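# Four arms sort items into containers by sticker color

## Task

Put every item into the container whose color is the same as the sticker on that item.

## Robot and tools

Setup: four identical i2rt Big YAM arms (arm1, arm2, arm3, arm4) share one workspace. Each has six revolute joints, a two-finger gripper and a wrist camera (armN_cam_wrist). Four fixed room cameras also watch: cam_room_a1, cam_room_a2, cam_room_b1, cam_room_b2. Loose objects may get a brief random shove now and then.

Frame: every pose is in one shared scene frame. Units are metres, the origin is on the floor and +z is up. Quaternions are written w first (qw, qx, qy, qz). Each arm's foot (base_link) faces along its own +x. Calibrated foot poses: arm1 (-0.644, +1.377, +0.914), quat (+0.682, +0.007, +0.004, +0.731). arm2 (-0.655, -0.555, +0.928), quat (+0.747, +0.002, +0.000, -0.665). arm3 (+0.651, -1.332, +0.868), quat (+0.663, -0.004, -0.006, -0.748). arm4 (+0.648, +0.477, +0.879), quat (+0.687, +0.001, +0.003, +0.727). The hand can reach roughly 1.0 m from the joint1 axis. The hand point sits between the finger pads, about 1 cm short of the fingertips. The fingers point along the hand's +z and open and close along its y. With joints 1 and 6 at 0 and the hand level and forward, the wrist camera rides on top and looks toward the fingertips.

Joints (absolute radians, with the tolerance that counts as reached):
- joint1_rad -2.879..2.879 (±0.045): yaw about the foot, counter-clockwise from above is positive.
- joint2_rad 0..3.141 (±0.14): shoulder.
- joint3_rad 0..3.019 (±0.09): elbow, where 0 means folded.
- joint4_rad -1.692..1.57 (±0.055): hand pitch, positive tips the fingers up.
- joint5_rad -1.57..1.57 (±0.03): sideways swing, positive goes to the arm's right.
- joint6_rad -2.094..2.094 (±0.035): roll, positive is clockwise as seen from behind.
- gripper_m 0..0.093 (±0.003): gap between the fingertips in metres. Each pad pushes with about 50-64 N.

Tool move: the arguments are optional keys arm1..arm4 plus cameras. Each arm key holds an object for that arm only. Arms you leave out get no new command.
- joints: absolute targets, keyed by joint name from the list above. Include any subset.
- target: an absolute hand pose given as a list of 7 numbers [x, y, z, qw, qx, qy, qz] in the scene frame. The hand follows a straight line to it, starting from its current hand_target pose. When target is used, joints may contain only gripper_m.
- speed: top speed of the path in m/s, 0.002 to 0.5, default 0.25. Rotation is capped at twice that value in rad/s. speed is only accepted together with target.
- cameras: a list of camera names, or "all". Omitting it gives every camera; [] gives none.
Example of one arm's part: {"target": [x, y, z, qw, qx, qy, qz], "speed": 0.25}.
All motions in one call start at the same moment. Hand paths in one call finish together, timed by the slowest. Each path runs 0.5 to 10 s and is cut off at 10 s. At each step the controller limits the commanded pose to within 100 mm and 20° of where the hand actually is. The hand lags, can drift off the line, and can overshoot the speed when the arm is near straight. Expect it to stop a centimetre or more from the target. Joint moves run every joint at its own rate, so the hand may swing wide between postures. Any unknown key makes the call invalid. An out-of-range value gets the call refused, and then the later move, wait and finished_scene calls in that same reply are skipped.

Results: each arm's joint_positions, Joint velocities (reads "within noise" when still), joint torques, hand, and hand_target (the pose the held joint targets imply). For torques, items 3 and 4 flip sign beyond ±28 N m. Status words:
- "move: arm1 done; arm2 time_out" sums up each moved arm.
- off_target: the joint stopped short and may still be pushing.
- time_out: the joint keeps a nearby target and pushes toward it. Send it its reported position to relax it.
- not_followed, "joint command not followed", "pose unreachable": a safety check held back the command.
- on_its_own: what an arm did without being told; "held at" gives its target.
- "as last shown": arms that were not commanded.
The pictures line lists the images in order.

Gripper readings: a firm grip on a hard part reads up to about 5 mm below the part's width, or on some units up to 2 mm above it. A gripper closed on nothing reads 0.000-0.003. For full force, command about 5 mm under the width where it first touched, or deeper for small, round or soft items. To release, command a gap well above the current reading.

Tool wait: seconds 0 to 10, plus optional cameras. No new command; the scene keeps running. zoom_image: camera plus region [x0, y0, x1, y1] in pixels, origin at the top left, no larger than 504×504. It works only on a camera included in the latest images. read_manual: section "licences" gives the licence texts only. finished_scene: scene, the current scene's number. This is final; call it only once every item stays in its correct container.

Avoid:
- Dropping items, letting go of them while they move, or knocking anything out of the work area or onto the floor.
- Hard presses or hits between arms. Closing one gripper on another arm's fingers counts as a press. The clearance check can react too late, and it ignores fingers, gripper housings and cameras.
- Long pushes against obstacles, holding loads for long, or staying stretched out. These heat the motors: MOTOR HOT appears at 85 °C, and at 100 °C the arm goes limp for 30-60 s and reports limit_stop_at_motor_heat. Resend targets after that.
- Slams and jerky, effortful motion.
The robot keeps holding your last command while you think.

Each tool is called after "Call:" as name(argument=value, ...) on one line, values as JSON.

## Session

Call:
move()

Scene clock: 0.00 s.
Joint torques (N m): no reading
Motor temperatures (°C): arm1=[21 24 26 23 21 21 21] | arm2=[23 24 25 22 22 20 23] | arm3=[24 23 23 23 24 23 23] | arm4=[22 21 23 22 24 21 24]
Heat: arm1: hottest joint3_rad 26 °C; arm2: hottest joint3_rad 25 °C; arm3: hottest joint1_rad 24 °C; arm4: hottest joint5_rad 24 °C.
Joint velocities: within noise
arm1.joint_positions: joint1_rad=-0.168 joint2_rad=+0.560 joint3_rad=+1.361 joint4_rad=-1.410 joint5_rad=+0.240 joint6_rad=+0.692 gripper_m=+0.09396
arm1.joint_status: not commanded
arm1.hand: x=-0.5745 y=+1.5715 z=+1.4388 quat_wxyz=(-0.303, +0.280, -0.837, -0.359) (m; scene frame)
arm1.hand_target: x=-0.5746 y=+1.5689 z=+1.4515 quat_wxyz=(-0.308, +0.276, -0.832, -0.370) (m; scene frame)
arm1.hand_status: not commanded
arm2.joint_positions: joint1_rad=+0.198 joint2_rad=+0.483 joint3_rad=+1.641 joint4_rad=-1.210 joint5_rad=-0.086 joint6_rad=-0.484 gripper_m=+0.09396
arm2.joint_status: not commanded
arm2.hand: x=-0.6069 y=-0.6635 z=+1.6316 quat_wxyz=(-0.468, -0.246, -0.683, +0.505) (m; scene frame)
arm2.hand_target: x=-0.6088 y=-0.6576 z=+1.6378 quat_wxyz=(-0.472, -0.244, -0.677, +0.510) (m; scene frame)
arm2.hand_status: not commanded
arm3.joint_positions: joint1_rad=+0.130 joint2_rad=+0.645 joint3_rad=+1.695 joint4_rad=-1.138 joint5_rad=+0.075 joint6_rad=+0.392 gripper_m=+0.09396
arm3.joint_status: not commanded
arm3.hand: x=+0.6386 y=-1.5165 z=+1.5921 quat_wxyz=(-0.552, -0.621, -0.389, +0.398) (m; scene frame)
arm3.hand_target: x=+0.6385 y=-1.5116 z=+1.6003 quat_wxyz=(-0.558, -0.615, -0.384, +0.402) (m; scene frame)
arm3.hand_status: not commanded
arm4.joint_positions: joint1_rad=+0.147 joint2_rad=+0.437 joint3_rad=+1.709 joint4_rad=-1.566 joint5_rad=+0.245 joint6_rad=+0.670 gripper_m=+0.09396
arm4.joint_status: not commanded
arm4.hand: x=+0.6820 y=+0.5376 z=+1.5262 quat_wxyz=(-0.292, +0.355, -0.719, -0.522) (m; scene frame)
arm4.hand_target: x=+0.6829 y=+0.5336 z=+1.5314 quat_wxyz=(-0.294, +0.352, -0.714, -0.529) (m; scene frame)
arm4.hand_status: not commanded
pictures: arm1_cam_wrist, arm2_cam_wrist, arm3_cam_wrist, arm4_cam_wrist, cam_room_a1, cam_room_a2, cam_room_b1, cam_room_b2
Images, in order (width x height): arm1_cam_wrist 672x504, arm2_cam_wrist 672x504, arm3_cam_wrist 672x504, arm4_cam_wrist 672x504, cam_room_a1 672x504, cam_room_a2 672x504, cam_room_b1 672x504, cam_room_b2 672x504.

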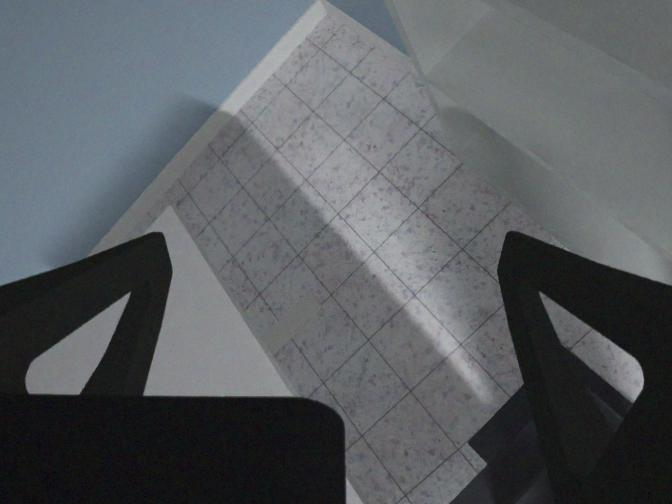

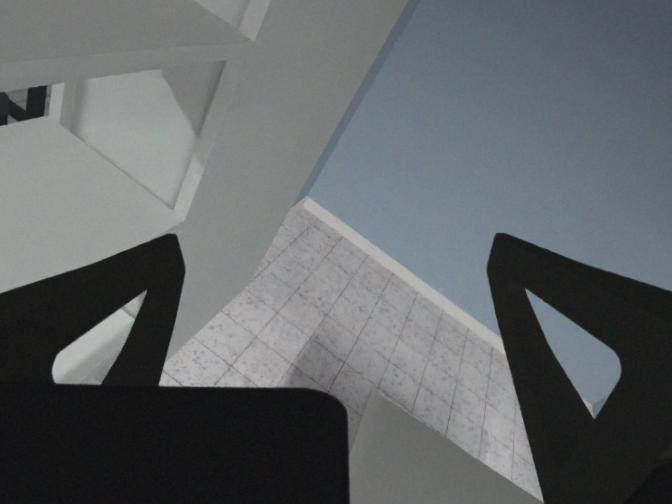

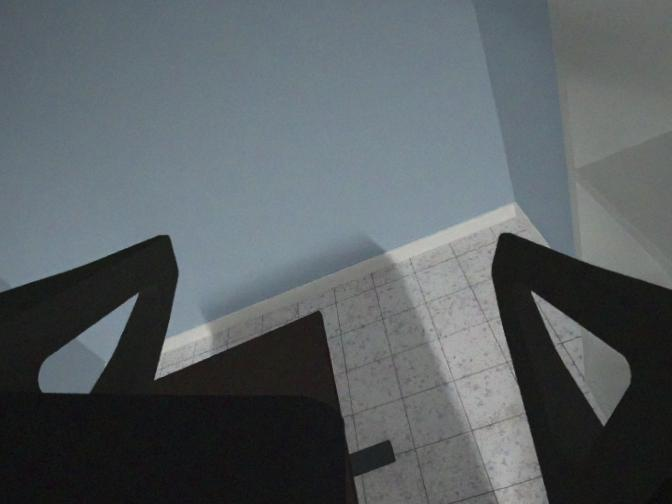

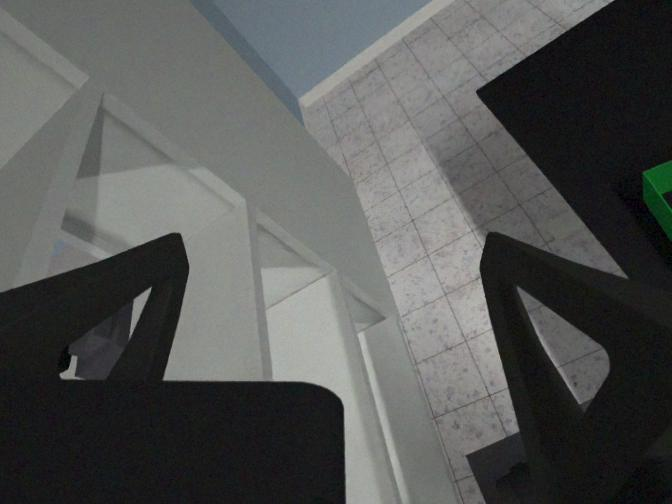

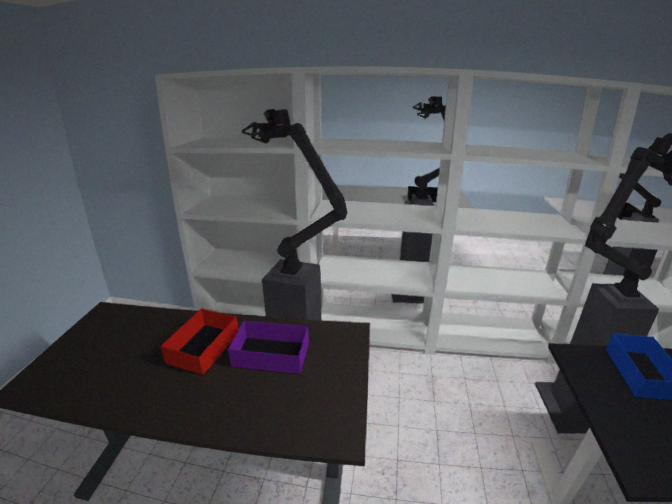

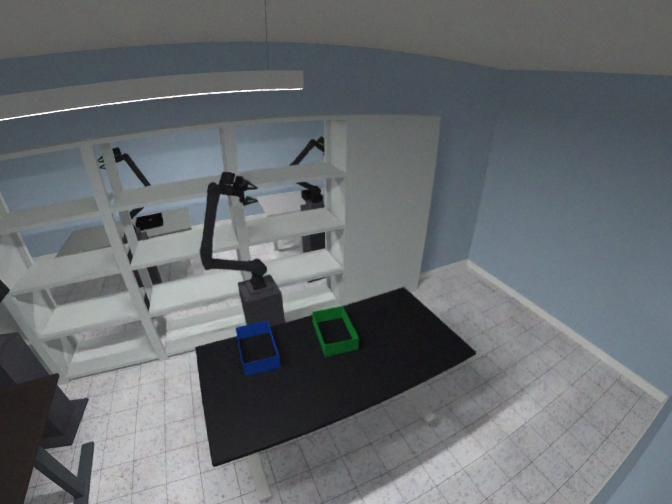

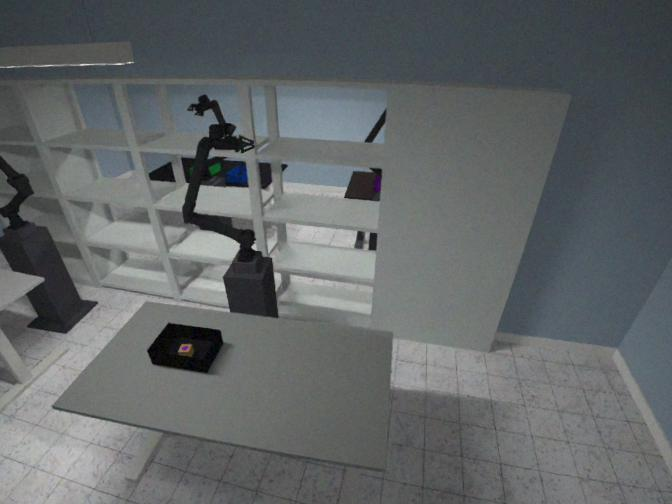

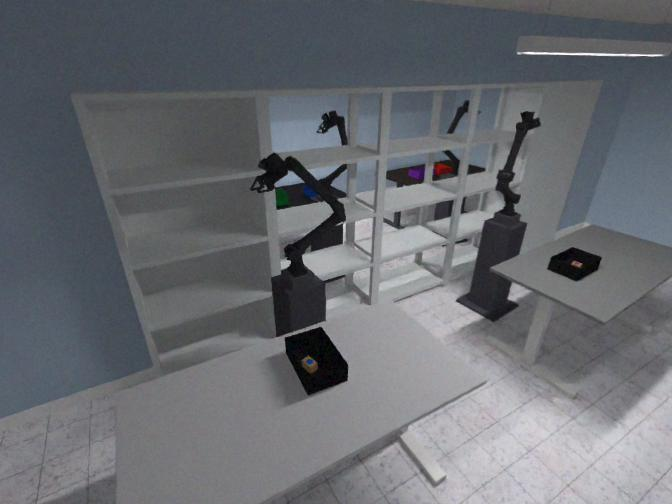

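Call:
move(arm1={"joints":{"joint1_rad":1.6,"joint2_rad":1.301,"joint3_rad":1.057,"joint4_rad":-0.706,"joint5_rad":0,"joint6_rad":0}}, arm2={"joints":{"joint1_rad":-1.57,"joint2_rad":1.301,"joint3_rad":1.057,"joint4_rad":-0.706,"joint5_rad":0,"joint6_rad":0}}, arm3={"joints":{"joint1_rad":1.57,"joint2_rad":1.301,"joint3_rad":1.057,"joint4_rad":-0.706,"joint5_rad":0,"joint6_rad":0,"gripper_m":0.085}}, arm4={"joints":{"joint1_rad":-1.57,"joint2_rad":1.301,"joint3_rad":1.057,"joint4_rad":-0.706,"joint5_rad":0,"joint6_rad":0,"gripper_m":0.085}}, cameras=["arm1_cam_wrist","arm2_cam_wrist","arm3_cam_wrist","arm4_cam_wrist"])

Scene clock: 9.27 s.
Joint torques (N m): arm1=[-2.02 -8.76 12.53 1.81 0.07 -0.09] | arm2=[1.2 -13.39 12.53 2.35 -0.07 0.19] | arm3=[1.32 -11.11 10.8 1.58 0.13 -0.11] | arm4=[1.03 -12.92 10.69 1.5 0.04 -0.09]
Motor temperatures (°C): arm1=[21 24 28 23 21 21 21] | arm2=[23 24 26 22 22 20 23] | arm3=[24 23 24 23 24 23 23] | arm4=[22 22 23 22 24 21 24]
Heat: arm1: hottest joint3_rad 28 °C; arm2: hottest joint3_rad 26 °C; arm3: hottest joint1_rad 24 °C; arm4: hottest joint5_rad 24 °C.
move: arm1 done; arm2 done; arm3 done; arm4 done
Joint velocities: within noise
arm1.joint_positions: joint1_rad=+1.604 joint2_rad=+1.315 joint3_rad=+1.041 joint4_rad=-0.719 joint5_rad=-0.002 joint6_rad=+0.007 gripper_m=+0.09399
arm1.joint_status: all done
arm1.hand: x=-1.1317 y=+1.3269 z=+1.1264 quat_wxyz=(+0.015, +0.955, +0.046, -0.292) (m; scene frame)
arm1.hand_target: x=-1.1380 y=+1.3283 z=+1.1429 quat_wxyz=(+0.013, +0.949, +0.047, -0.312) (m; scene frame)
arm1.hand_status: not commanded
arm2.joint_positions: joint1_rad=-1.576 joint2_rad=+1.314 joint3_rad=+1.040 joint4_rad=-0.719 joint5_rad=+0.001 joint6_rad=-0.013 gripper_m=+0.09398
arm2.joint_status: all done
arm2.hand: x=-1.1460 y=-0.6104 z=+1.1319 quat_wxyz=(-0.012, -0.957, -0.060, +0.284) (m; scene frame)
arm2.hand_target: x=-1.1521 y=-0.6141 z=+1.1485 quat_wxyz=(-0.016, -0.951, -0.056, +0.304) (m; scene frame)
arm2.hand_status: not commanded
arm3.joint_positions: joint1_rad=+1.567 joint2_rad=+1.295 joint3_rad=+1.039 joint4_rad=-0.716 joint5_rad=-0.003 joint6_rad=+0.007 gripper_m=+0.08507
arm3.joint_status: all done
arm3.hand: x=+1.1392 y=-1.3901 z=+1.0825 quat_wxyz=(-0.296, -0.060, -0.953, +0.023) (m; scene frame)
arm3.hand_target: x=+1.1470 y=-1.3897 z=+1.0901 quat_wxyz=(-0.306, -0.056, -0.950, +0.025) (m; scene frame)
arm3.hand_status: not commanded
arm4.joint_positions: joint1_rad=-1.576 joint2_rad=+1.319 joint3_rad=+1.028 joint4_rad=-0.719 joint5_rad=+0.001 joint6_rad=+0.014 gripper_m=+0.08511
arm4.joint_status: all done
arm4.hand: x=+1.1380 y=+0.5024 z=+1.0730 quat_wxyz=(-0.274, +0.018, -0.961, -0.007) (m; scene frame)
arm4.hand_target: x=+1.1481 y=+0.5063 z=+1.0977 quat_wxyz=(-0.303, +0.028, -0.953, -0.007) (m; scene frame)
arm4.hand_status: not commanded
pictures: arm1_cam_wrist, arm2_cam_wrist, arm3_cam_wrist, arm4_cam_wrist
Images, in order (width x height): arm1_cam_wrist 672x504, arm2_cam_wrist 672x504, arm3_cam_wrist 672x504, arm4_cam_wrist 672x504.

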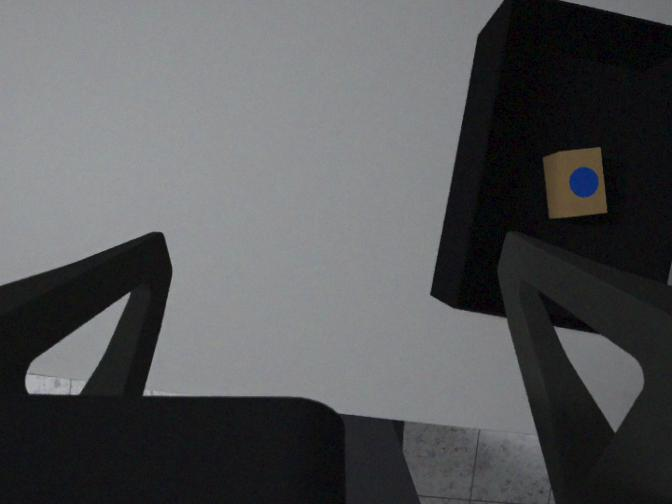

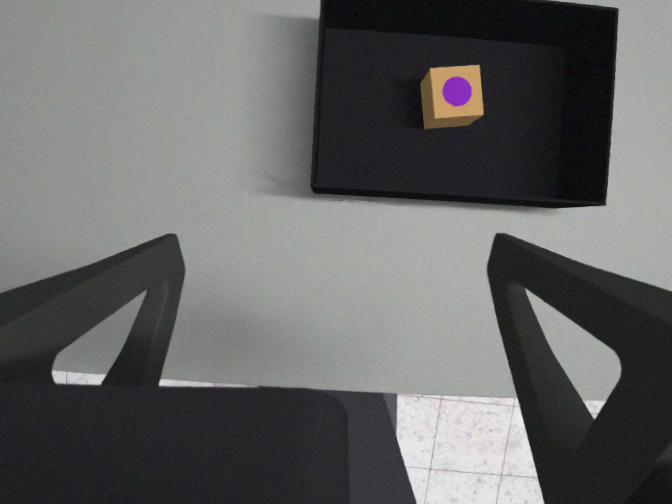

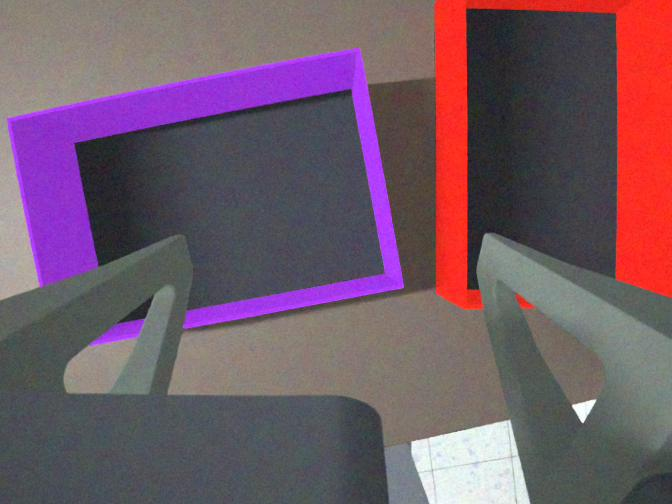

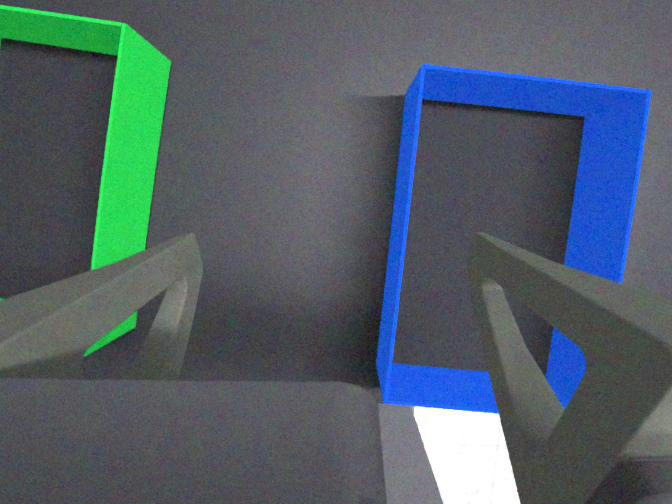

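Call:
move(arm1={"target":[-1.245,1.568,0.95,0.0265,0.9609,0.0988,-0.2575],"speed":0.35}, arm2={"target":[-1.345,-0.507,0.95,0.0258,0.9611,0.0964,-0.2575],"speed":0.35}, cameras=["arm1_cam_wrist","arm2_cam_wrist"])

Scene clock: 42.80 s.
Joint torques (N m): arm1=[-0.85 -14.97 13.57 1.09 -0.27 -0.07] | arm2=[0.62 -20.66 13.87 1.73 -0.33 -0.09] | arm3=[1.32 -10.93 10.71 1.57 0.13 -0.11] | arm4=[1.49 -12.75 10.76 1.43 0.07 -0.12]
Motor temperatures (°C): arm1=[21 24 32 23 21 21 21] | arm2=[23 25 31 22 22 20 23] | arm3=[24 24 27 23 24 23 23] | arm4=[22 23 32 22 24 21 24]
Heat: arm1: hottest joint3_rad 32 °C; arm2: hottest joint3_rad 31 °C; arm3: hottest joint3_rad 27 °C; arm4: hottest joint3_rad 32 °C.
move: arm1 off_target; arm2 off_target
Joint velocities: within noise
arm1.joint_positions: joint1_rad=+1.114 joint2_rad=+1.920 joint3_rad=+1.258 joint4_rad=-0.531 joint5_rad=-0.275 joint6_rad=-0.514 gripper_m=+0.09399
arm1.joint_status: not commanded
arm1.hand: x=-1.2209 y=+1.5632 z=+0.9294 quat_wxyz=(+0.038, +0.968, +0.088, -0.234) (m; scene frame)
arm1.hand_target: x=-1.2437 y=+1.5675 z=+0.9509 quat_wxyz=(+0.026, +0.961, +0.099, -0.258) (m; scene frame)
arm1.hand_status: off_target (0.032 m and 3.4 deg from the pose sent, 0.320 m and 7.4 deg at the start)
arm2.joint_positions: joint1_rad=-1.795 joint2_rad=+2.013 joint3_rad=+1.408 joint4_rad=-0.504 joint5_rad=-0.151 joint6_rad=-0.251 gripper_m=+0.09398
arm2.joint_status: not commanded
arm2.hand: x=-1.3223 y=-0.5089 z=+0.9351 quat_wxyz=(-0.030, -0.967, -0.087, +0.237) (m; scene frame)
arm2.hand_target: x=-1.3437 y=-0.5070 z=+0.9507 quat_wxyz=(-0.026, -0.961, -0.096, +0.258) (m; scene frame)
arm2.hand_status: off_target (0.027 m and 2.7 deg from the pose sent, 0.289 m and 5.4 deg at the start)
arm3: as last shown
arm4.joint_positions: joint1_rad=-1.576 joint2_rad=+1.318 joint3_rad=+1.028 joint4_rad=-0.719 joint5_rad=+0.001 joint6_rad=+0.014 gripper_m=+0.08511
arm4.joint_status: not commanded
arm4.hand: x=+1.1379 y=+0.5024 z=+1.0732 quat_wxyz=(-0.274, +0.018, -0.961, -0.007) (m; scene frame)
arm4.hand_target: x=+1.1481 y=+0.5063 z=+1.0978 quat_wxyz=(-0.303, +0.028, -0.953, -0.007) (m; scene frame)
arm4.hand_status: not commanded
pictures: arm1_cam_wrist, arm2_cam_wrist
Images, in order (width x height): arm1_cam_wrist 672x504, arm2_cam_wrist 672x504.

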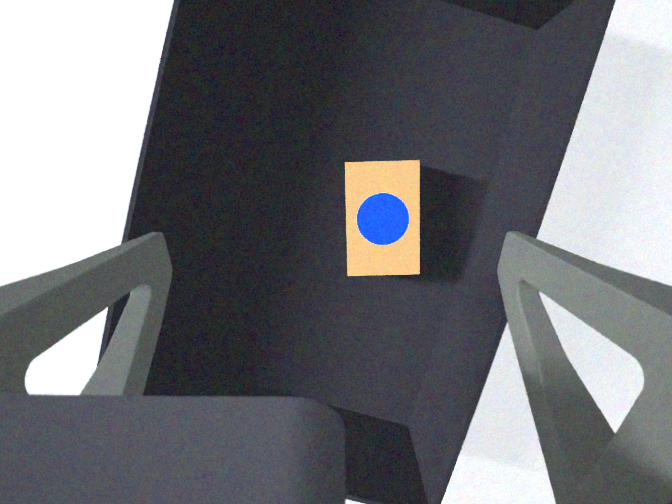

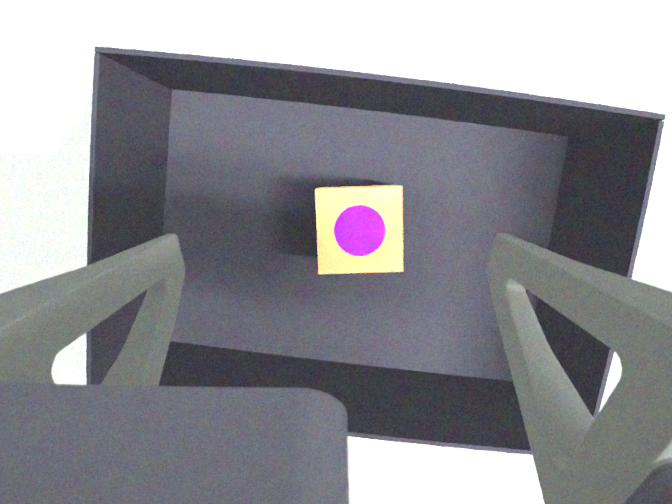

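Call:
move(arm1={"target":[-1.256,1.590,0.785,0.031,0.959,0.1156,-0.257],"speed":0.2}, arm2={"target":[-1.3465,-0.496,0.785,0.031,0.959,0.1156,-0.257],"speed":0.2}, cameras=["arm1_cam_wrist","arm2_cam_wrist"])

Scene clock: 56.87 s.
Joint torques (N m): arm1=[-2.73 -16.44 10.86 1.68 -0.19 -0.08] | arm2=[0.21 -21.95 11.06 2.36 -0.36 -0.08] | arm3=[1.49 -10.75 10.69 1.57 0.13 -0.11] | arm4=[1.32 -13.33 10.77 1.44 0.09 -0.11]
Motor temperatures (°C): arm1=[21 25 32 23 21 21 21] | arm2=[23 26 33 22 22 20 23] | arm3=[24 24 28 23 24 23 23] | arm4=[22 23 34 22 24 21 24]
Heat: arm1: hottest joint3_rad 32 °C; arm2: hottest joint3_rad 33 °C; arm3: hottest joint3_rad 28 °C; arm4: hottest joint3_rad 34 °C.
move: arm1 off_target; arm2 off_target
Joint velocities: within noise
arm1.joint_positions: joint1_rad=+1.099 joint2_rad=+2.249 joint3_rad=+1.297 joint4_rad=-0.263 joint5_rad=-0.305 joint6_rad=-0.580 gripper_m=+0.09399
arm1.joint_status: not commanded
arm1.hand: x=-1.2333 y=+1.5728 z=+0.7724 quat_wxyz=(+0.047, +0.965, +0.113, -0.232) (m; scene frame)
arm1.hand_target: x=-1.2547 y=+1.5897 z=+0.7861 quat_wxyz=(+0.031, +0.959, +0.116, -0.257) (m; scene frame)
arm1.hand_status: off_target (0.031 m and 3.5 deg from the pose sent, 0.151 m and 4.4 deg at the start)
arm2.joint_positions: joint1_rad=-1.809 joint2_rad=+2.301 joint3_rad=+1.411 joint4_rad=-0.230 joint5_rad=-0.180 joint6_rad=-0.307 gripper_m=+0.09398
arm2.joint_status: not commanded
arm2.hand: x=-1.3248 y=-0.5039 z=+0.7787 quat_wxyz=(-0.037, -0.965, -0.111, +0.235) (m; scene frame)
arm2.hand_target: x=-1.3454 y=-0.4960 z=+0.7858 quat_wxyz=(-0.031, -0.959, -0.116, +0.257) (m; scene frame)
arm2.hand_status: off_target (0.024 m and 2.8 deg from the pose sent, 0.153 m and 4.1 deg at the start)
arm3, arm4: as last shown
pictures: arm1_cam_wrist, arm2_cam_wrist
Images, in order (width x height): arm1_cam_wrist 672x504, arm2_cam_wrist 672x504.

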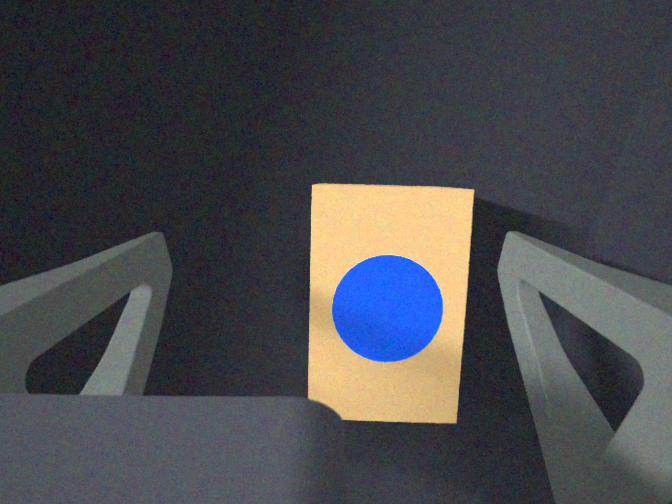

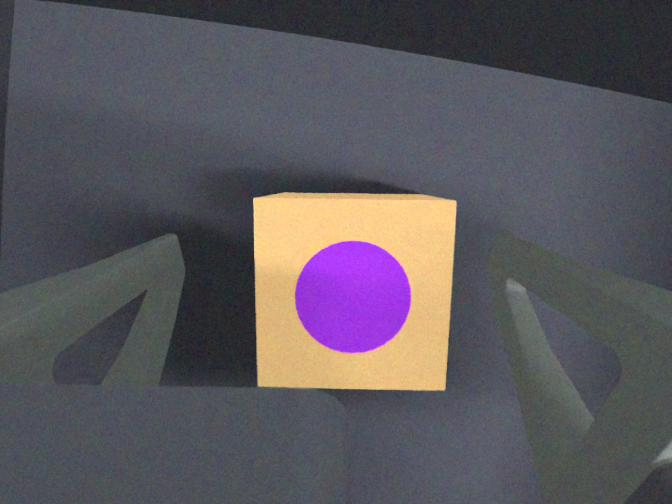

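Call:
move(arm1={"target":[-1.259,1.604,0.773,0.031,0.959,0.1156,-0.257],"speed":0.1}, arm2={"target":[-1.3475,-0.492,0.771,0.031,0.959,0.1156,-0.257],"speed":0.1}, cameras=[])

Call:
move(arm1={"joints":{"gripper_m":0.025}}, arm2={"joints":{"gripper_m":0.03}}, cameras=["arm1_cam_wrist","arm2_cam_wrist"])

Scene clock: 63.93 s.
Joint torques (N m): arm1=[-2.84 -16.03 11.03 1.43 -0.16 -0.09] | arm2=[-0.15 -20.48 11.18 2.37 -0.36 -0.09] | arm3=[1.26 -10.99 10.69 1.55 0.13 -0.11] | arm4=[1.14 -12.92 10.67 1.48 0.06 -0.09]
Motor temperatures (°C): arm1=[21 25 32 23 21 21 21] | arm2=[23 26 32 22 22 20 23] | arm3=[24 24 29 23 24 23 23] | arm4=[22 23 35 22 24 21 24]
Heat: arm1: hottest joint3_rad 32 °C; arm2: hottest joint3_rad 32 °C; arm3: hottest joint3_rad 29 °C; arm4: hottest joint3_rad 35 °C.
move: arm1 off_target; arm2 off_target
Joint velocities: within noise
arm1.joint_positions: joint1_rad=+1.086 joint2_rad=+2.274 joint3_rad=+1.332 joint4_rad=-0.263 joint5_rad=-0.314 joint6_rad=-0.599 gripper_m=+0.09399
arm1.joint_status: not commanded
arm1.hand: x=-1.2420 y=+1.5835 z=+0.7687 quat_wxyz=(+0.045, +0.963, +0.118, -0.239) (m; scene frame)
arm1.hand_target: x=-1.2578 y=+1.6037 z=+0.7740 quat_wxyz=(+0.031, +0.959, +0.116, -0.257) (m; scene frame)
arm1.hand_status: off_target (0.027 m and 2.6 deg from the pose sent, 0.040 m and 3.5 deg at the start)
arm2.joint_positions: joint1_rad=-1.814 joint2_rad=+2.313 joint3_rad=+1.422 joint4_rad=-0.212 joint5_rad=-0.184 joint6_rad=-0.312 gripper_m=+0.09398
arm2.joint_status: not commanded
arm2.hand: x=-1.3309 y=-0.5003 z=+0.7768 quat_wxyz=(-0.035, -0.963, -0.112, +0.244) (m; scene frame)
arm2.hand_target: x=-1.3465 y=-0.4921 z=+0.7716 quat_wxyz=(-0.031, -0.959, -0.116, +0.257) (m; scene frame)
arm2.hand_status: off_target (0.019 m and 1.7 deg from the pose sent, 0.027 m and 2.8 deg at the start)
arm3, arm4: as last shown
pictures: none
No camera images: "cameras" was empty.

Scene clock: 64.60 s.
Joint torques (N m): arm1=[-1.55 -15.91 11.04 1.46 -0.16 -0.05] | arm2=[-0.09 -20.37 11.15 2.36 -0.29 -0.07] | arm3=[1.38 -10.81 10.67 1.55 0.14 -0.11] | arm4=[0.97 -13.1 10.77 1.44 0.06 -0.07]
Motor temperatures (°C): arm1=[21 25 32 23 21 21 21] | arm2=[23 26 32 22 22 20 23] | arm3=[24 24 29 23 24 23 23] | arm4=[22 23 35 22 24 21 24]
Heat: arm1: hottest joint3_rad 32 °C; arm2: hottest joint3_rad 32 °C; arm3: hottest joint3_rad 29 °C; arm4: hottest joint3_rad 35 °C.
move: arm1 off_target; arm2 off_target
Joint velocities: within noise
arm1.joint_positions: joint1_rad=+1.076 joint2_rad=+2.274 joint3_rad=+1.333 joint4_rad=-0.263 joint5_rad=-0.314 joint6_rad=-0.599 gripper_m=+0.04073
arm1.joint_status: gripper_m off_target (ended at +0.04076, target +0.02500)
arm1.hand: x=-1.2402 y=+1.5895 z=+0.7689 quat_wxyz=(+0.043, +0.963, +0.113, -0.240) (m; scene frame)
arm1.hand_target: x=-1.2578 y=+1.6039 z=+0.7740 quat_wxyz=(+0.031, +0.959, +0.115, -0.257) (m; scene frame)
arm1.hand_status: not commanded
arm2.joint_positions: joint1_rad=-1.814 joint2_rad=+2.313 joint3_rad=+1.422 joint4_rad=-0.212 joint5_rad=-0.185 joint6_rad=-0.315 gripper_m=+0.05270
arm2.joint_status: gripper_m off_target (ended at +0.05272, target +0.03000)
arm2.hand: x=-1.3310 y=-0.5003 z=+0.7769 quat_wxyz=(-0.036, -0.963, -0.113, +0.244) (m; scene frame)
arm2.hand_target: x=-1.3464 y=-0.4920 z=+0.7716 quat_wxyz=(-0.031, -0.959, -0.116, +0.257) (m; scene frame)
arm2.hand_status: not commanded
arm3, arm4: as last shown
pictures: arm1_cam_wrist, arm2_cam_wrist
Images, in order (width x height): arm1_cam_wrist 672x504, arm2_cam_wrist 672x504.

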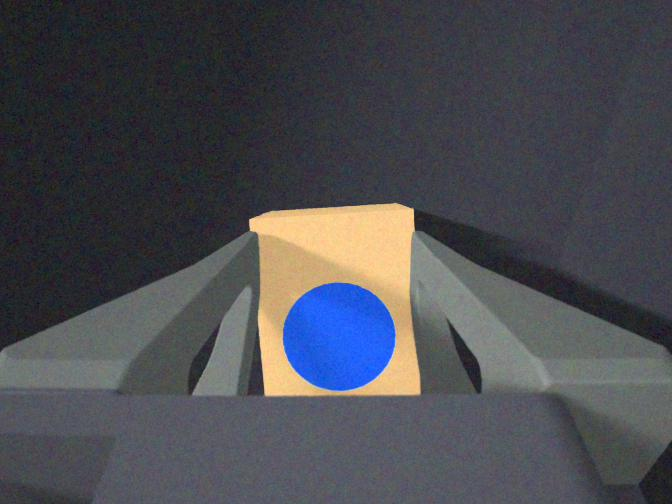

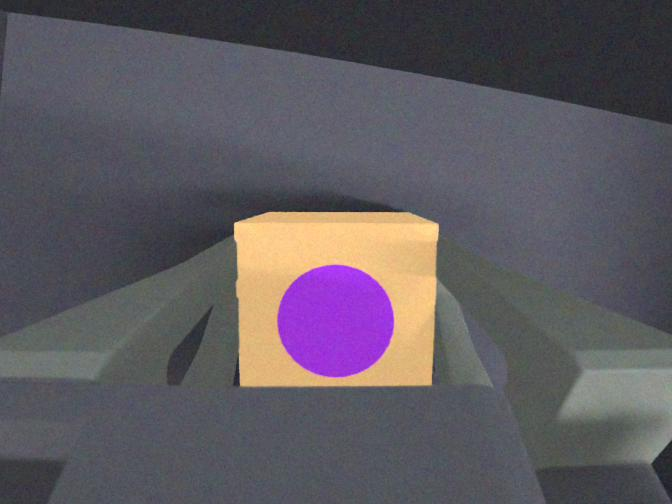

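Call:
move(arm1={"target":[-1.235,1.590,0.97,0.031,0.959,0.1156,-0.257],"speed":0.3}, arm2={"target":[-1.325,-0.498,0.97,0.031,0.959,0.1156,-0.257],"speed":0.3}, cameras=["arm1_cam_wrist","arm2_cam_wrist"])

Call:
move(arm1={"joints":{"joint1_rad":-2.247,"joint2_rad":0.704,"joint3_rad":0.811,"joint4_rad":-1.155,"joint5_rad":0,"joint6_rad":0}}, arm2={"joints":{"joint1_rad":0.918,"joint2_rad":0.70,"joint3_rad":0.7735,"joint4_rad":-1.12,"joint5_rad":0,"joint6_rad":0}}, arm3={"joints":{"joint2_rad":0.774,"joint3_rad":0.914,"joint4_rad":-1.19,"joint1_rad":-0.8}}, arm4={"joints":{"joint2_rad":0.774,"joint3_rad":0.914,"joint4_rad":-1.19,"joint1_rad":0.2}}, cameras=["arm1_cam_wrist","arm2_cam_wrist"])

Scene clock: 78.33 s.
Joint torques (N m): arm1=[-1.79 -14.27 11.74 0.75 -0.2 0] | arm2=[0.26 -19.9 10.54 1.22 -0.23 -0.02] | arm3=[1.38 -10.75 10.7 1.52 0.13 -0.11] | arm4=[0.97 -13.33 10.7 1.35 0.03 -0.11]
Motor temperatures (°C): arm1=[21 26 33 23 21 21 22] | arm2=[23 27 32 22 22 20 23] | arm3=[24 24 29 23 24 23 23] | arm4=[22 23 36 22 24 21 24]
Heat: arm1: hottest joint3_rad 33 °C; arm2: hottest joint3_rad 32 °C; arm3: hottest joint3_rad 29 °C; arm4: hottest joint3_rad 36 °C.
move: arm1 done; arm2 done
Joint velocities: within noise
arm1.joint_positions: joint1_rad=+1.076 joint2_rad=+1.894 joint3_rad=+1.317 joint4_rad=-0.591 joint5_rad=-0.312 joint6_rad=-0.599 gripper_m=+0.04073
arm1.joint_status: not commanded
arm1.hand: x=-1.2289 y=+1.5855 z=+0.9645 quat_wxyz=(+0.034, +0.960, +0.115, -0.254) (m; scene frame)
arm1.hand_target: x=-1.2348 y=+1.5900 z=+0.9700 quat_wxyz=(+0.031, +0.959, +0.115, -0.257) (m; scene frame)
arm1.hand_status: done (0.009 m and 0.5 deg from the pose sent, 0.201 m and 2.5 deg at the start)
arm2.joint_positions: joint1_rad=-1.814 joint2_rad=+1.946 joint3_rad=+1.411 joint4_rad=-0.519 joint5_rad=-0.185 joint6_rad=-0.315 gripper_m=+0.05270
arm2.joint_status: not commanded
arm2.hand: x=-1.3261 y=-0.5016 z=+0.9791 quat_wxyz=(-0.030, -0.956, -0.114, +0.267) (m; scene frame)
arm2.hand_target: x=-1.3248 y=-0.4980 z=+0.9700 quat_wxyz=(-0.031, -0.959, -0.116, +0.257) (m; scene frame)
arm2.hand_status: done (0.010 m and 1.2 deg from the pose sent, 0.193 m and 1.7 deg at the start)
arm3, arm4: as last shown
pictures: arm1_cam_wrist, arm2_cam_wrist
Images, in order (width x height): arm1_cam_wrist 672x504, arm2_cam_wrist 672x504.

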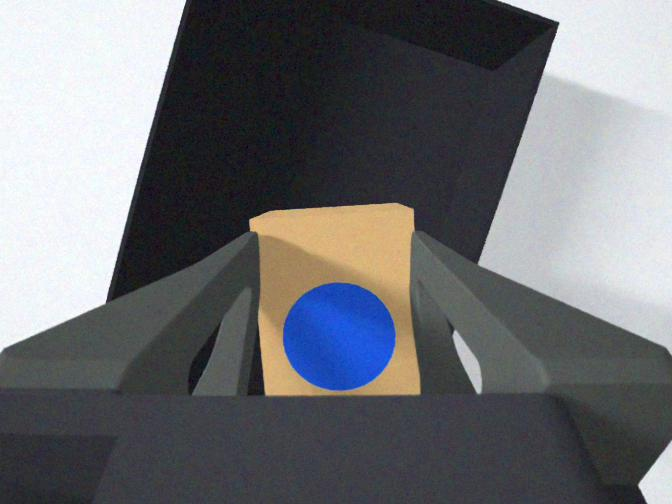

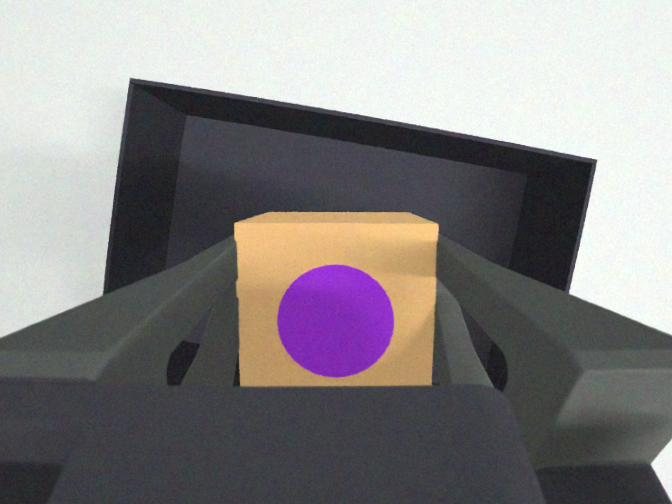

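Scene clock: 80.77 s.
Joint torques (N m): arm1=[-2.55 -0.21 11.77 1.02 -0.04 0.11] | arm2=[1.03 -3.02 10.51 1.29 0.14 0.2] | arm3=[0.62 -3.02 9.83 0.73 -0.05 -0.11] | arm4=[0.85 -2.26 9.8 0.4 0.12 -0.1]
Motor temperatures (°C): arm1=[21 26 33 23 21 21 22] | arm2=[23 27 32 22 22 20 23] | arm3=[24 24 29 23 24 23 23] | arm4=[22 23 35 22 24 21 24]
Heat: arm1: hottest joint3_rad 33 °C; arm2: hottest joint3_rad 32 °C; arm3: hottest joint3_rad 29 °C; arm4: hottest joint3_rad 35 °C.
move: arm1 done; arm2 done; arm3 done; arm4 done
Joint velocities: within noise
arm1.joint_positions: joint1_rad=-2.242 joint2_rad=+0.709 joint3_rad=+0.809 joint4_rad=-1.146 joint5_rad=+0.002 joint6_rad=-0.007 gripper_m=+0.04078
arm1.joint_status: all done
arm1.hand: x=-0.4079 y=+1.2163 z=+1.1639 quat_wxyz=(-0.240, -0.283, -0.925, +0.080) (m; scene frame)
arm1.hand_target: x=-0.4104 y=+1.2167 z=+1.1651 quat_wxyz=(-0.239, -0.288, -0.924, +0.078) (m; scene frame)
arm1.hand_status: not commanded
arm2.joint_positions: joint1_rad=+0.915 joint2_rad=+0.700 joint3_rad=+0.785 joint4_rad=-1.108 joint5_rad=-0.004 joint6_rad=-0.014 gripper_m=+0.05273
arm2.joint_status: all done
arm2.hand: x=-0.4112 y=-0.7020 z=+1.1768 quat_wxyz=(-0.261, -0.250, -0.930, +0.070) (m; scene frame)
arm2.hand_target: x=-0.4151 y=-0.6993 z=+1.1698 quat_wxyz=(-0.250, -0.256, -0.931, +0.067) (m; scene frame)
arm2.hand_status: not commanded
arm3.joint_positions: joint1_rad=-0.790 joint2_rad=+0.776 joint3_rad=+0.909 joint4_rad=-1.183 joint5_rad=+0.002 joint6_rad=+0.005 gripper_m=+0.08507
arm3.joint_status: all done
arm3.hand: x=+0.4132 y=-1.5110 z=+1.1513 quat_wxyz=(-0.090, -0.915, -0.309, +0.245) (m; scene frame)
arm3.hand_target: x=+0.4123 y=-1.5084 z=+1.1537 quat_wxyz=(-0.089, -0.915, -0.307, +0.246) (m; scene frame)
arm3.hand_status: not commanded
arm4.joint_positions: joint1_rad=+0.199 joint2_rad=+0.766 joint3_rad=+0.901 joint4_rad=-1.179 joint5_rad=-0.001 joint6_rad=+0.012 gripper_m=+0.08511
arm4.joint_status: all done
arm4.hand: x=+0.5742 y=+0.7669 z=+1.1594 quat_wxyz=(-0.155, +0.760, -0.596, -0.208) (m; scene frame)
arm4.hand_target: x=+0.5738 y=+0.7678 z=+1.1623 quat_wxyz=(-0.155, +0.765, -0.591, -0.205) (m; scene frame)
arm4.hand_status: not commanded
pictures: arm1_cam_wrist, arm2_cam_wrist
Images, in order (width x height): arm1_cam_wrist 672x504, arm2_cam_wrist 672x504.

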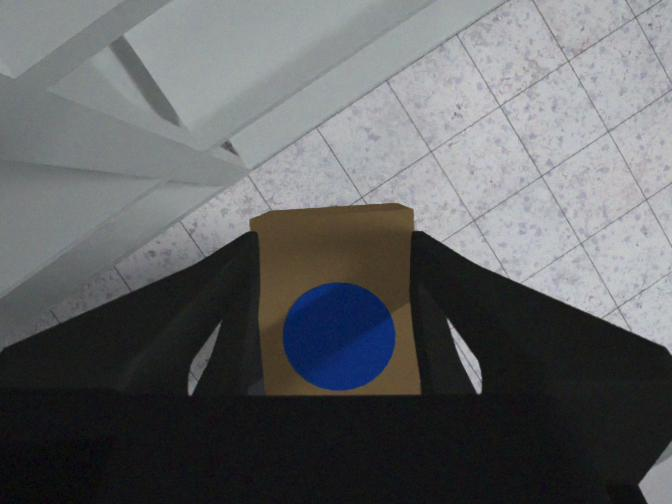

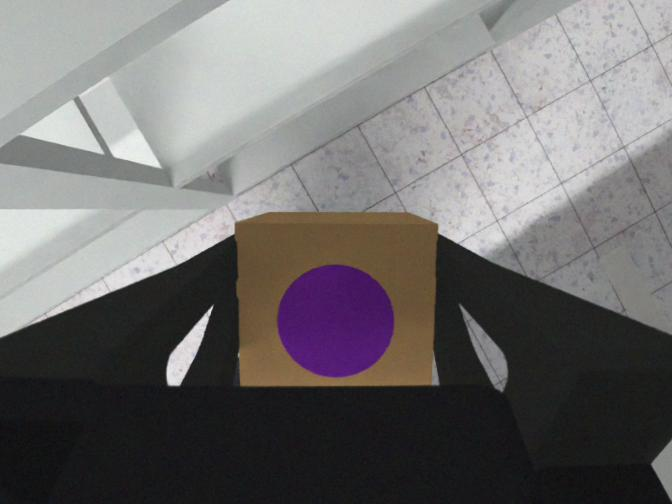

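Call:
move(arm1={"target":[0.012,0.928,1.165,0.2308,0.290,0.926,-0.072],"speed":0.35}, arm2={"target":[0.02,-0.955,1.165,0.2332,0.2571,0.9354,-0.0641],"speed":0.35}, cameras=["arm1_cam_wrist","arm2_cam_wrist"])

Call:
move(arm1={"target":[0.012,0.928,1.085,0.2308,0.290,0.926,-0.072],"speed":0.2}, arm2={"target":[0.02,-0.955,1.085,0.2332,0.2571,0.9354,-0.0641],"speed":0.2}, cameras=["arm1_cam_wrist","arm2_cam_wrist"])

Scene clock: 88.87 s.
Joint torques (N m): arm1=[-1.61 -21.01 17.51 0.62 -0.05 0.14] | arm2=[1.32 -23.82 16.92 1.11 0.13 0.21] | arm3=[0.62 -3.14 9.84 0.77 -0.05 -0.11] | arm4=[1.2 -2.08 9.83 0.51 0.11 -0.06]
Motor temperatures (°C): arm1=[21 25 33 23 21 21 22] | arm2=[23 26 32 22 22 20 24] | arm3=[24 24 29 23 24 23 23] | arm4=[22 23 34 22 24 21 24]
Heat: arm1: hottest joint3_rad 33 °C; arm2: hottest joint3_rad 32 °C; arm3: hottest joint3_rad 29 °C; arm4: hottest joint3_rad 34 °C.
move: arm1 off_target; arm2 off_target
Joint velocities: within noise
arm1.joint_positions: joint1_rad=-2.242 joint2_rad=+2.185 joint3_rad=+2.325 joint4_rad=-1.261 joint5_rad=-0.003 joint6_rad=-0.002 gripper_m=+0.04078
arm1.joint_status: not commanded
arm1.hand: x=+0.0033 y=+0.9346 z=+1.1350 quat_wxyz=(-0.205, -0.288, -0.933, +0.066) (m; scene frame)
arm1.hand_target: x=+0.0105 y=+0.9292 z=+1.1649 quat_wxyz=(-0.232, -0.290, -0.926, +0.072) (m; scene frame)
arm1.hand_status: off_target (0.032 m and 3.1 deg from the pose sent, 0.509 m and 1.6 deg at the start)
arm2.joint_positions: joint1_rad=+0.915 joint2_rad=+2.137 joint3_rad=+2.210 joint4_rad=-1.187 joint5_rad=+0.002 joint6_rad=-0.013 gripper_m=+0.05273
arm2.joint_status: not commanded
arm2.hand: x=+0.0065 y=-0.9528 z=+1.1490 quat_wxyz=(-0.218, -0.254, -0.940, +0.061) (m; scene frame)
arm2.hand_target: x=+0.0189 y=-0.9543 z=+1.1652 quat_wxyz=(-0.235, -0.257, -0.935, +0.064) (m; scene frame)
arm2.hand_status: off_target (0.021 m and 1.9 deg from the pose sent, 0.500 m and 3.4 deg at the start)
arm3: as last shown
arm3.hand_target: x=+0.4123 y=-1.5084 z=+1.1536 quat_wxyz=(-0.089, -0.915, -0.307, +0.246) (m; scene frame)
arm4.joint_positions: joint1_rad=+0.199 joint2_rad=+0.766 joint3_rad=+0.901 joint4_rad=-1.180 joint5_rad=-0.001 joint6_rad=+0.012 gripper_m=+0.08511
arm4.joint_status: not commanded
arm4.hand: x=+0.5742 y=+0.7668 z=+1.1594 quat_wxyz=(-0.154, +0.760, -0.596, -0.208) (m; scene frame)
arm4.hand_target: x=+0.5739 y=+0.7677 z=+1.1623 quat_wxyz=(-0.155, +0.765, -0.591, -0.205) (m; scene frame)
arm4.hand_status: not commanded
pictures: arm1_cam_wrist, arm2_cam_wrist
Images, in order (width x height): arm1_cam_wrist 672x504, arm2_cam_wrist 672x504.

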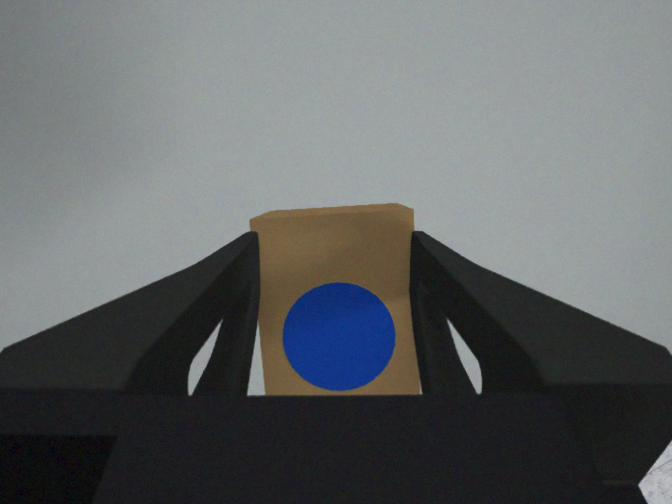

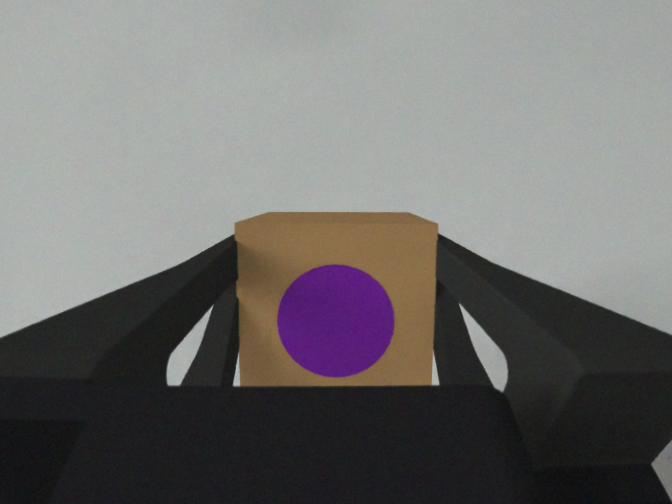

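Scene clock: 89.97 s.
Joint torques (N m): arm1=[-1.85 -21.66 12.42 1.87 -0.03 0.1] | arm2=[1.44 -24.64 11.26 2.52 0.14 0.21] | arm3=[0.67 -3.14 9.83 0.72 -0.05 -0.1] | arm4=[1.26 -1.96 9.87 0.44 0.12 -0.07]
Motor temperatures (°C): arm1=[21 25 33 23 21 21 22] | arm2=[23 26 32 22 22 20 24] | arm3=[24 24 29 23 24 23 23] | arm4=[22 23 34 22 24 21 24]
Heat: arm1: hottest joint3_rad 33 °C; arm2: hottest joint3_rad 32 °C; arm3: hottest joint3_rad 29 °C; arm4: hottest joint3_rad 34 °C.
move: arm1 off_target; arm2 off_target
Joint velocities: within noise
arm1.joint_positions: joint1_rad=-2.242 joint2_rad=+2.182 joint3_rad=+2.139 joint4_rad=-1.069 joint5_rad=-0.003 joint6_rad=-0.001 gripper_m=+0.04078
arm1.joint_status: not commanded
arm1.hand: x=+0.0061 y=+0.9322 z=+1.0671 quat_wxyz=(-0.210, -0.288, -0.932, +0.067) (m; scene frame)
arm1.hand_target: x=+0.0117 y=+0.9284 z=+1.0853 quat_wxyz=(-0.231, -0.290, -0.926, +0.072) (m; scene frame)
arm1.hand_status: off_target (0.019 m and 2.6 deg from the pose sent, 0.051 m and 3.1 deg at the start)
arm2.joint_positions: joint1_rad=+0.915 joint2_rad=+2.145 joint3_rad=+2.071 joint4_rad=-1.014 joint5_rad=+0.002 joint6_rad=-0.013 gripper_m=+0.05273
arm2.joint_status: not commanded
arm2.hand: x=+0.0134 y=-0.9566 z=+1.0932 quat_wxyz=(-0.230, -0.253, -0.937, +0.064) (m; scene frame)
arm2.hand_target: x=+0.0198 y=-0.9548 z=+1.0850 quat_wxyz=(-0.233, -0.257, -0.936, +0.064) (m; scene frame)
arm2.hand_status: off_target (0.011 m and 0.6 deg from the pose sent, 0.065 m and 1.9 deg at the start)
arm3, arm4: as last shown
pictures: arm1_cam_wrist, arm2_cam_wrist
Images, in order (width x height): arm1_cam_wrist 672x504, arm2_cam_wrist 672x504.

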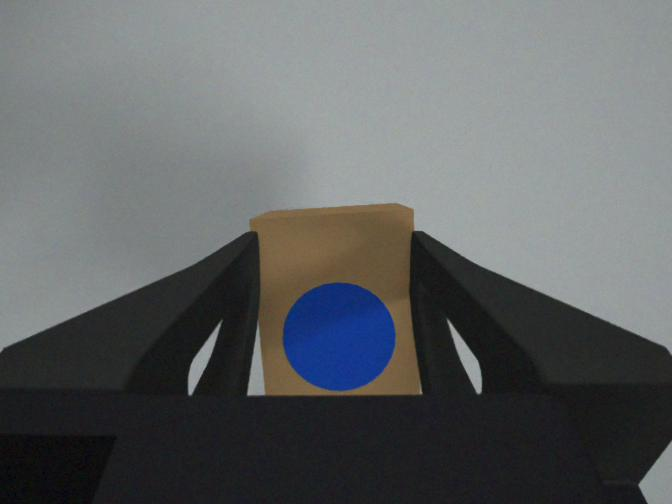

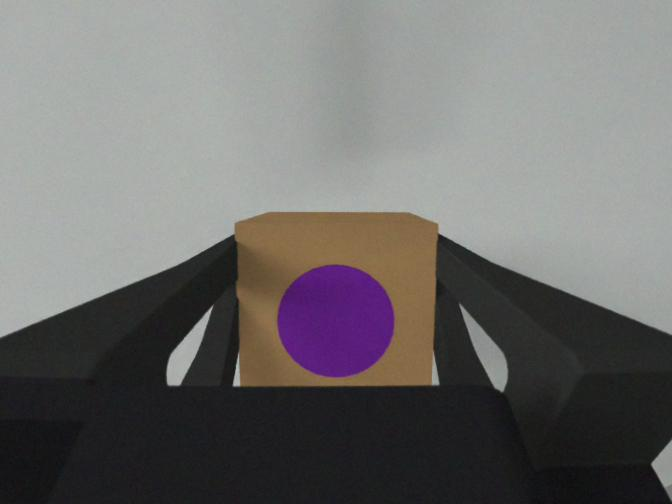

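Call:
move(arm1={"target":[0.012,0.928,1.068,0.2308,0.290,0.926,-0.072],"speed":0.08}, arm2={"target":[0.02,-0.955,1.062,0.2332,0.2571,0.9354,-0.0641],"speed":0.08}, cameras=["arm1_cam_wrist","arm2_cam_wrist"])

Scene clock: 123.97 s.
Joint torques (N m): arm1=[-1.9 -22.12 11.71 1.74 0 0.12] | arm2=[1.32 -23.88 10.56 2.59 0.14 0.21] | arm3=[0.73 -3.02 9.83 0.73 -0.04 -0.1] | arm4=[1.08 -2.02 9.72 0.54 0.13 -0.09]
Motor temperatures (°C): arm1=[21 27 33 23 21 21 22] | arm2=[23 27 33 22 22 20 24] | arm3=[24 24 30 23 24 23 23] | arm4=[22 22 32 22 24 21 24]
Heat: arm1: hottest joint3_rad 33 °C; arm2: hottest joint3_rad 33 °C; arm3: hottest joint3_rad 30 °C; arm4: hottest joint3_rad 32 °C.
move: arm1 off_target; arm2 off_target
Joint velocities: within noise
arm1.joint_positions: joint1_rad=-2.242 joint2_rad=+2.182 joint3_rad=+2.111 joint4_rad=-1.028 joint5_rad=-0.003 joint6_rad=-0.001 gripper_m=+0.04078
arm1.joint_status: not commanded
arm1.hand: x=+0.0078 y=+0.9309 z=+1.0581 quat_wxyz=(-0.216, -0.287, -0.931, +0.069) (m; scene frame)
arm1.hand_target: x=+0.0119 y=+0.9282 z=+1.0683 quat_wxyz=(-0.231, -0.290, -0.926, +0.072) (m; scene frame)
arm1.hand_status: off_target (0.011 m and 1.8 deg from the pose sent, 0.007 m and 2.6 deg at the start)
arm2.joint_positions: joint1_rad=+0.915 joint2_rad=+2.145 joint3_rad=+2.032 joint4_rad=-0.960 joint5_rad=+0.002 joint6_rad=-0.013 gripper_m=+0.05273
arm2.joint_status: not commanded
arm2.hand: x=+0.0151 y=-0.9576 z=+1.0803 quat_wxyz=(-0.237, -0.253, -0.936, +0.066) (m; scene frame)
arm2.hand_target: x=+0.0195 y=-0.9547 z=+1.0621 quat_wxyz=(-0.233, -0.257, -0.936, +0.064) (m; scene frame)
arm2.hand_status: off_target (0.019 m and 0.7 deg from the pose sent, 0.032 m and 0.6 deg at the start)
arm3, arm4: as last shown
pictures: arm1_cam_wrist, arm2_cam_wrist
Images, in order (width x height): arm1_cam_wrist 672x504, arm2_cam_wrist 672x504.

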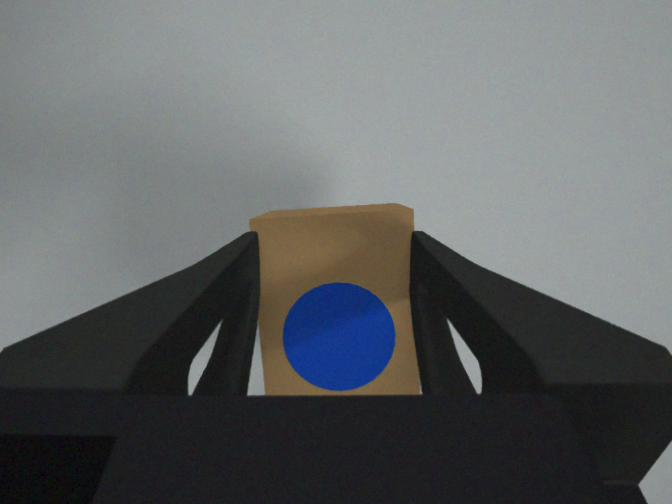

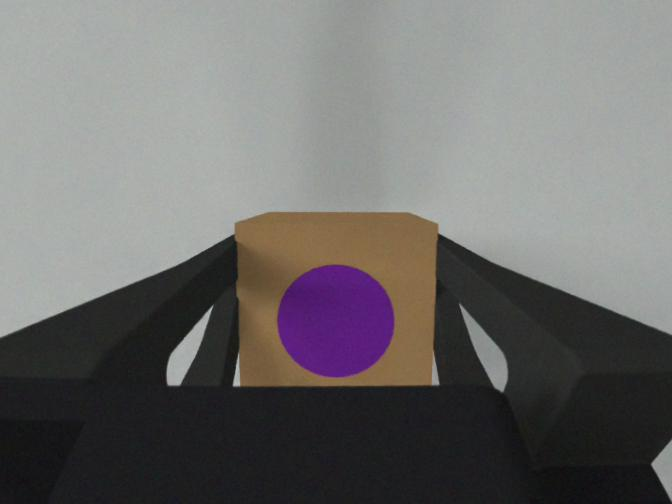

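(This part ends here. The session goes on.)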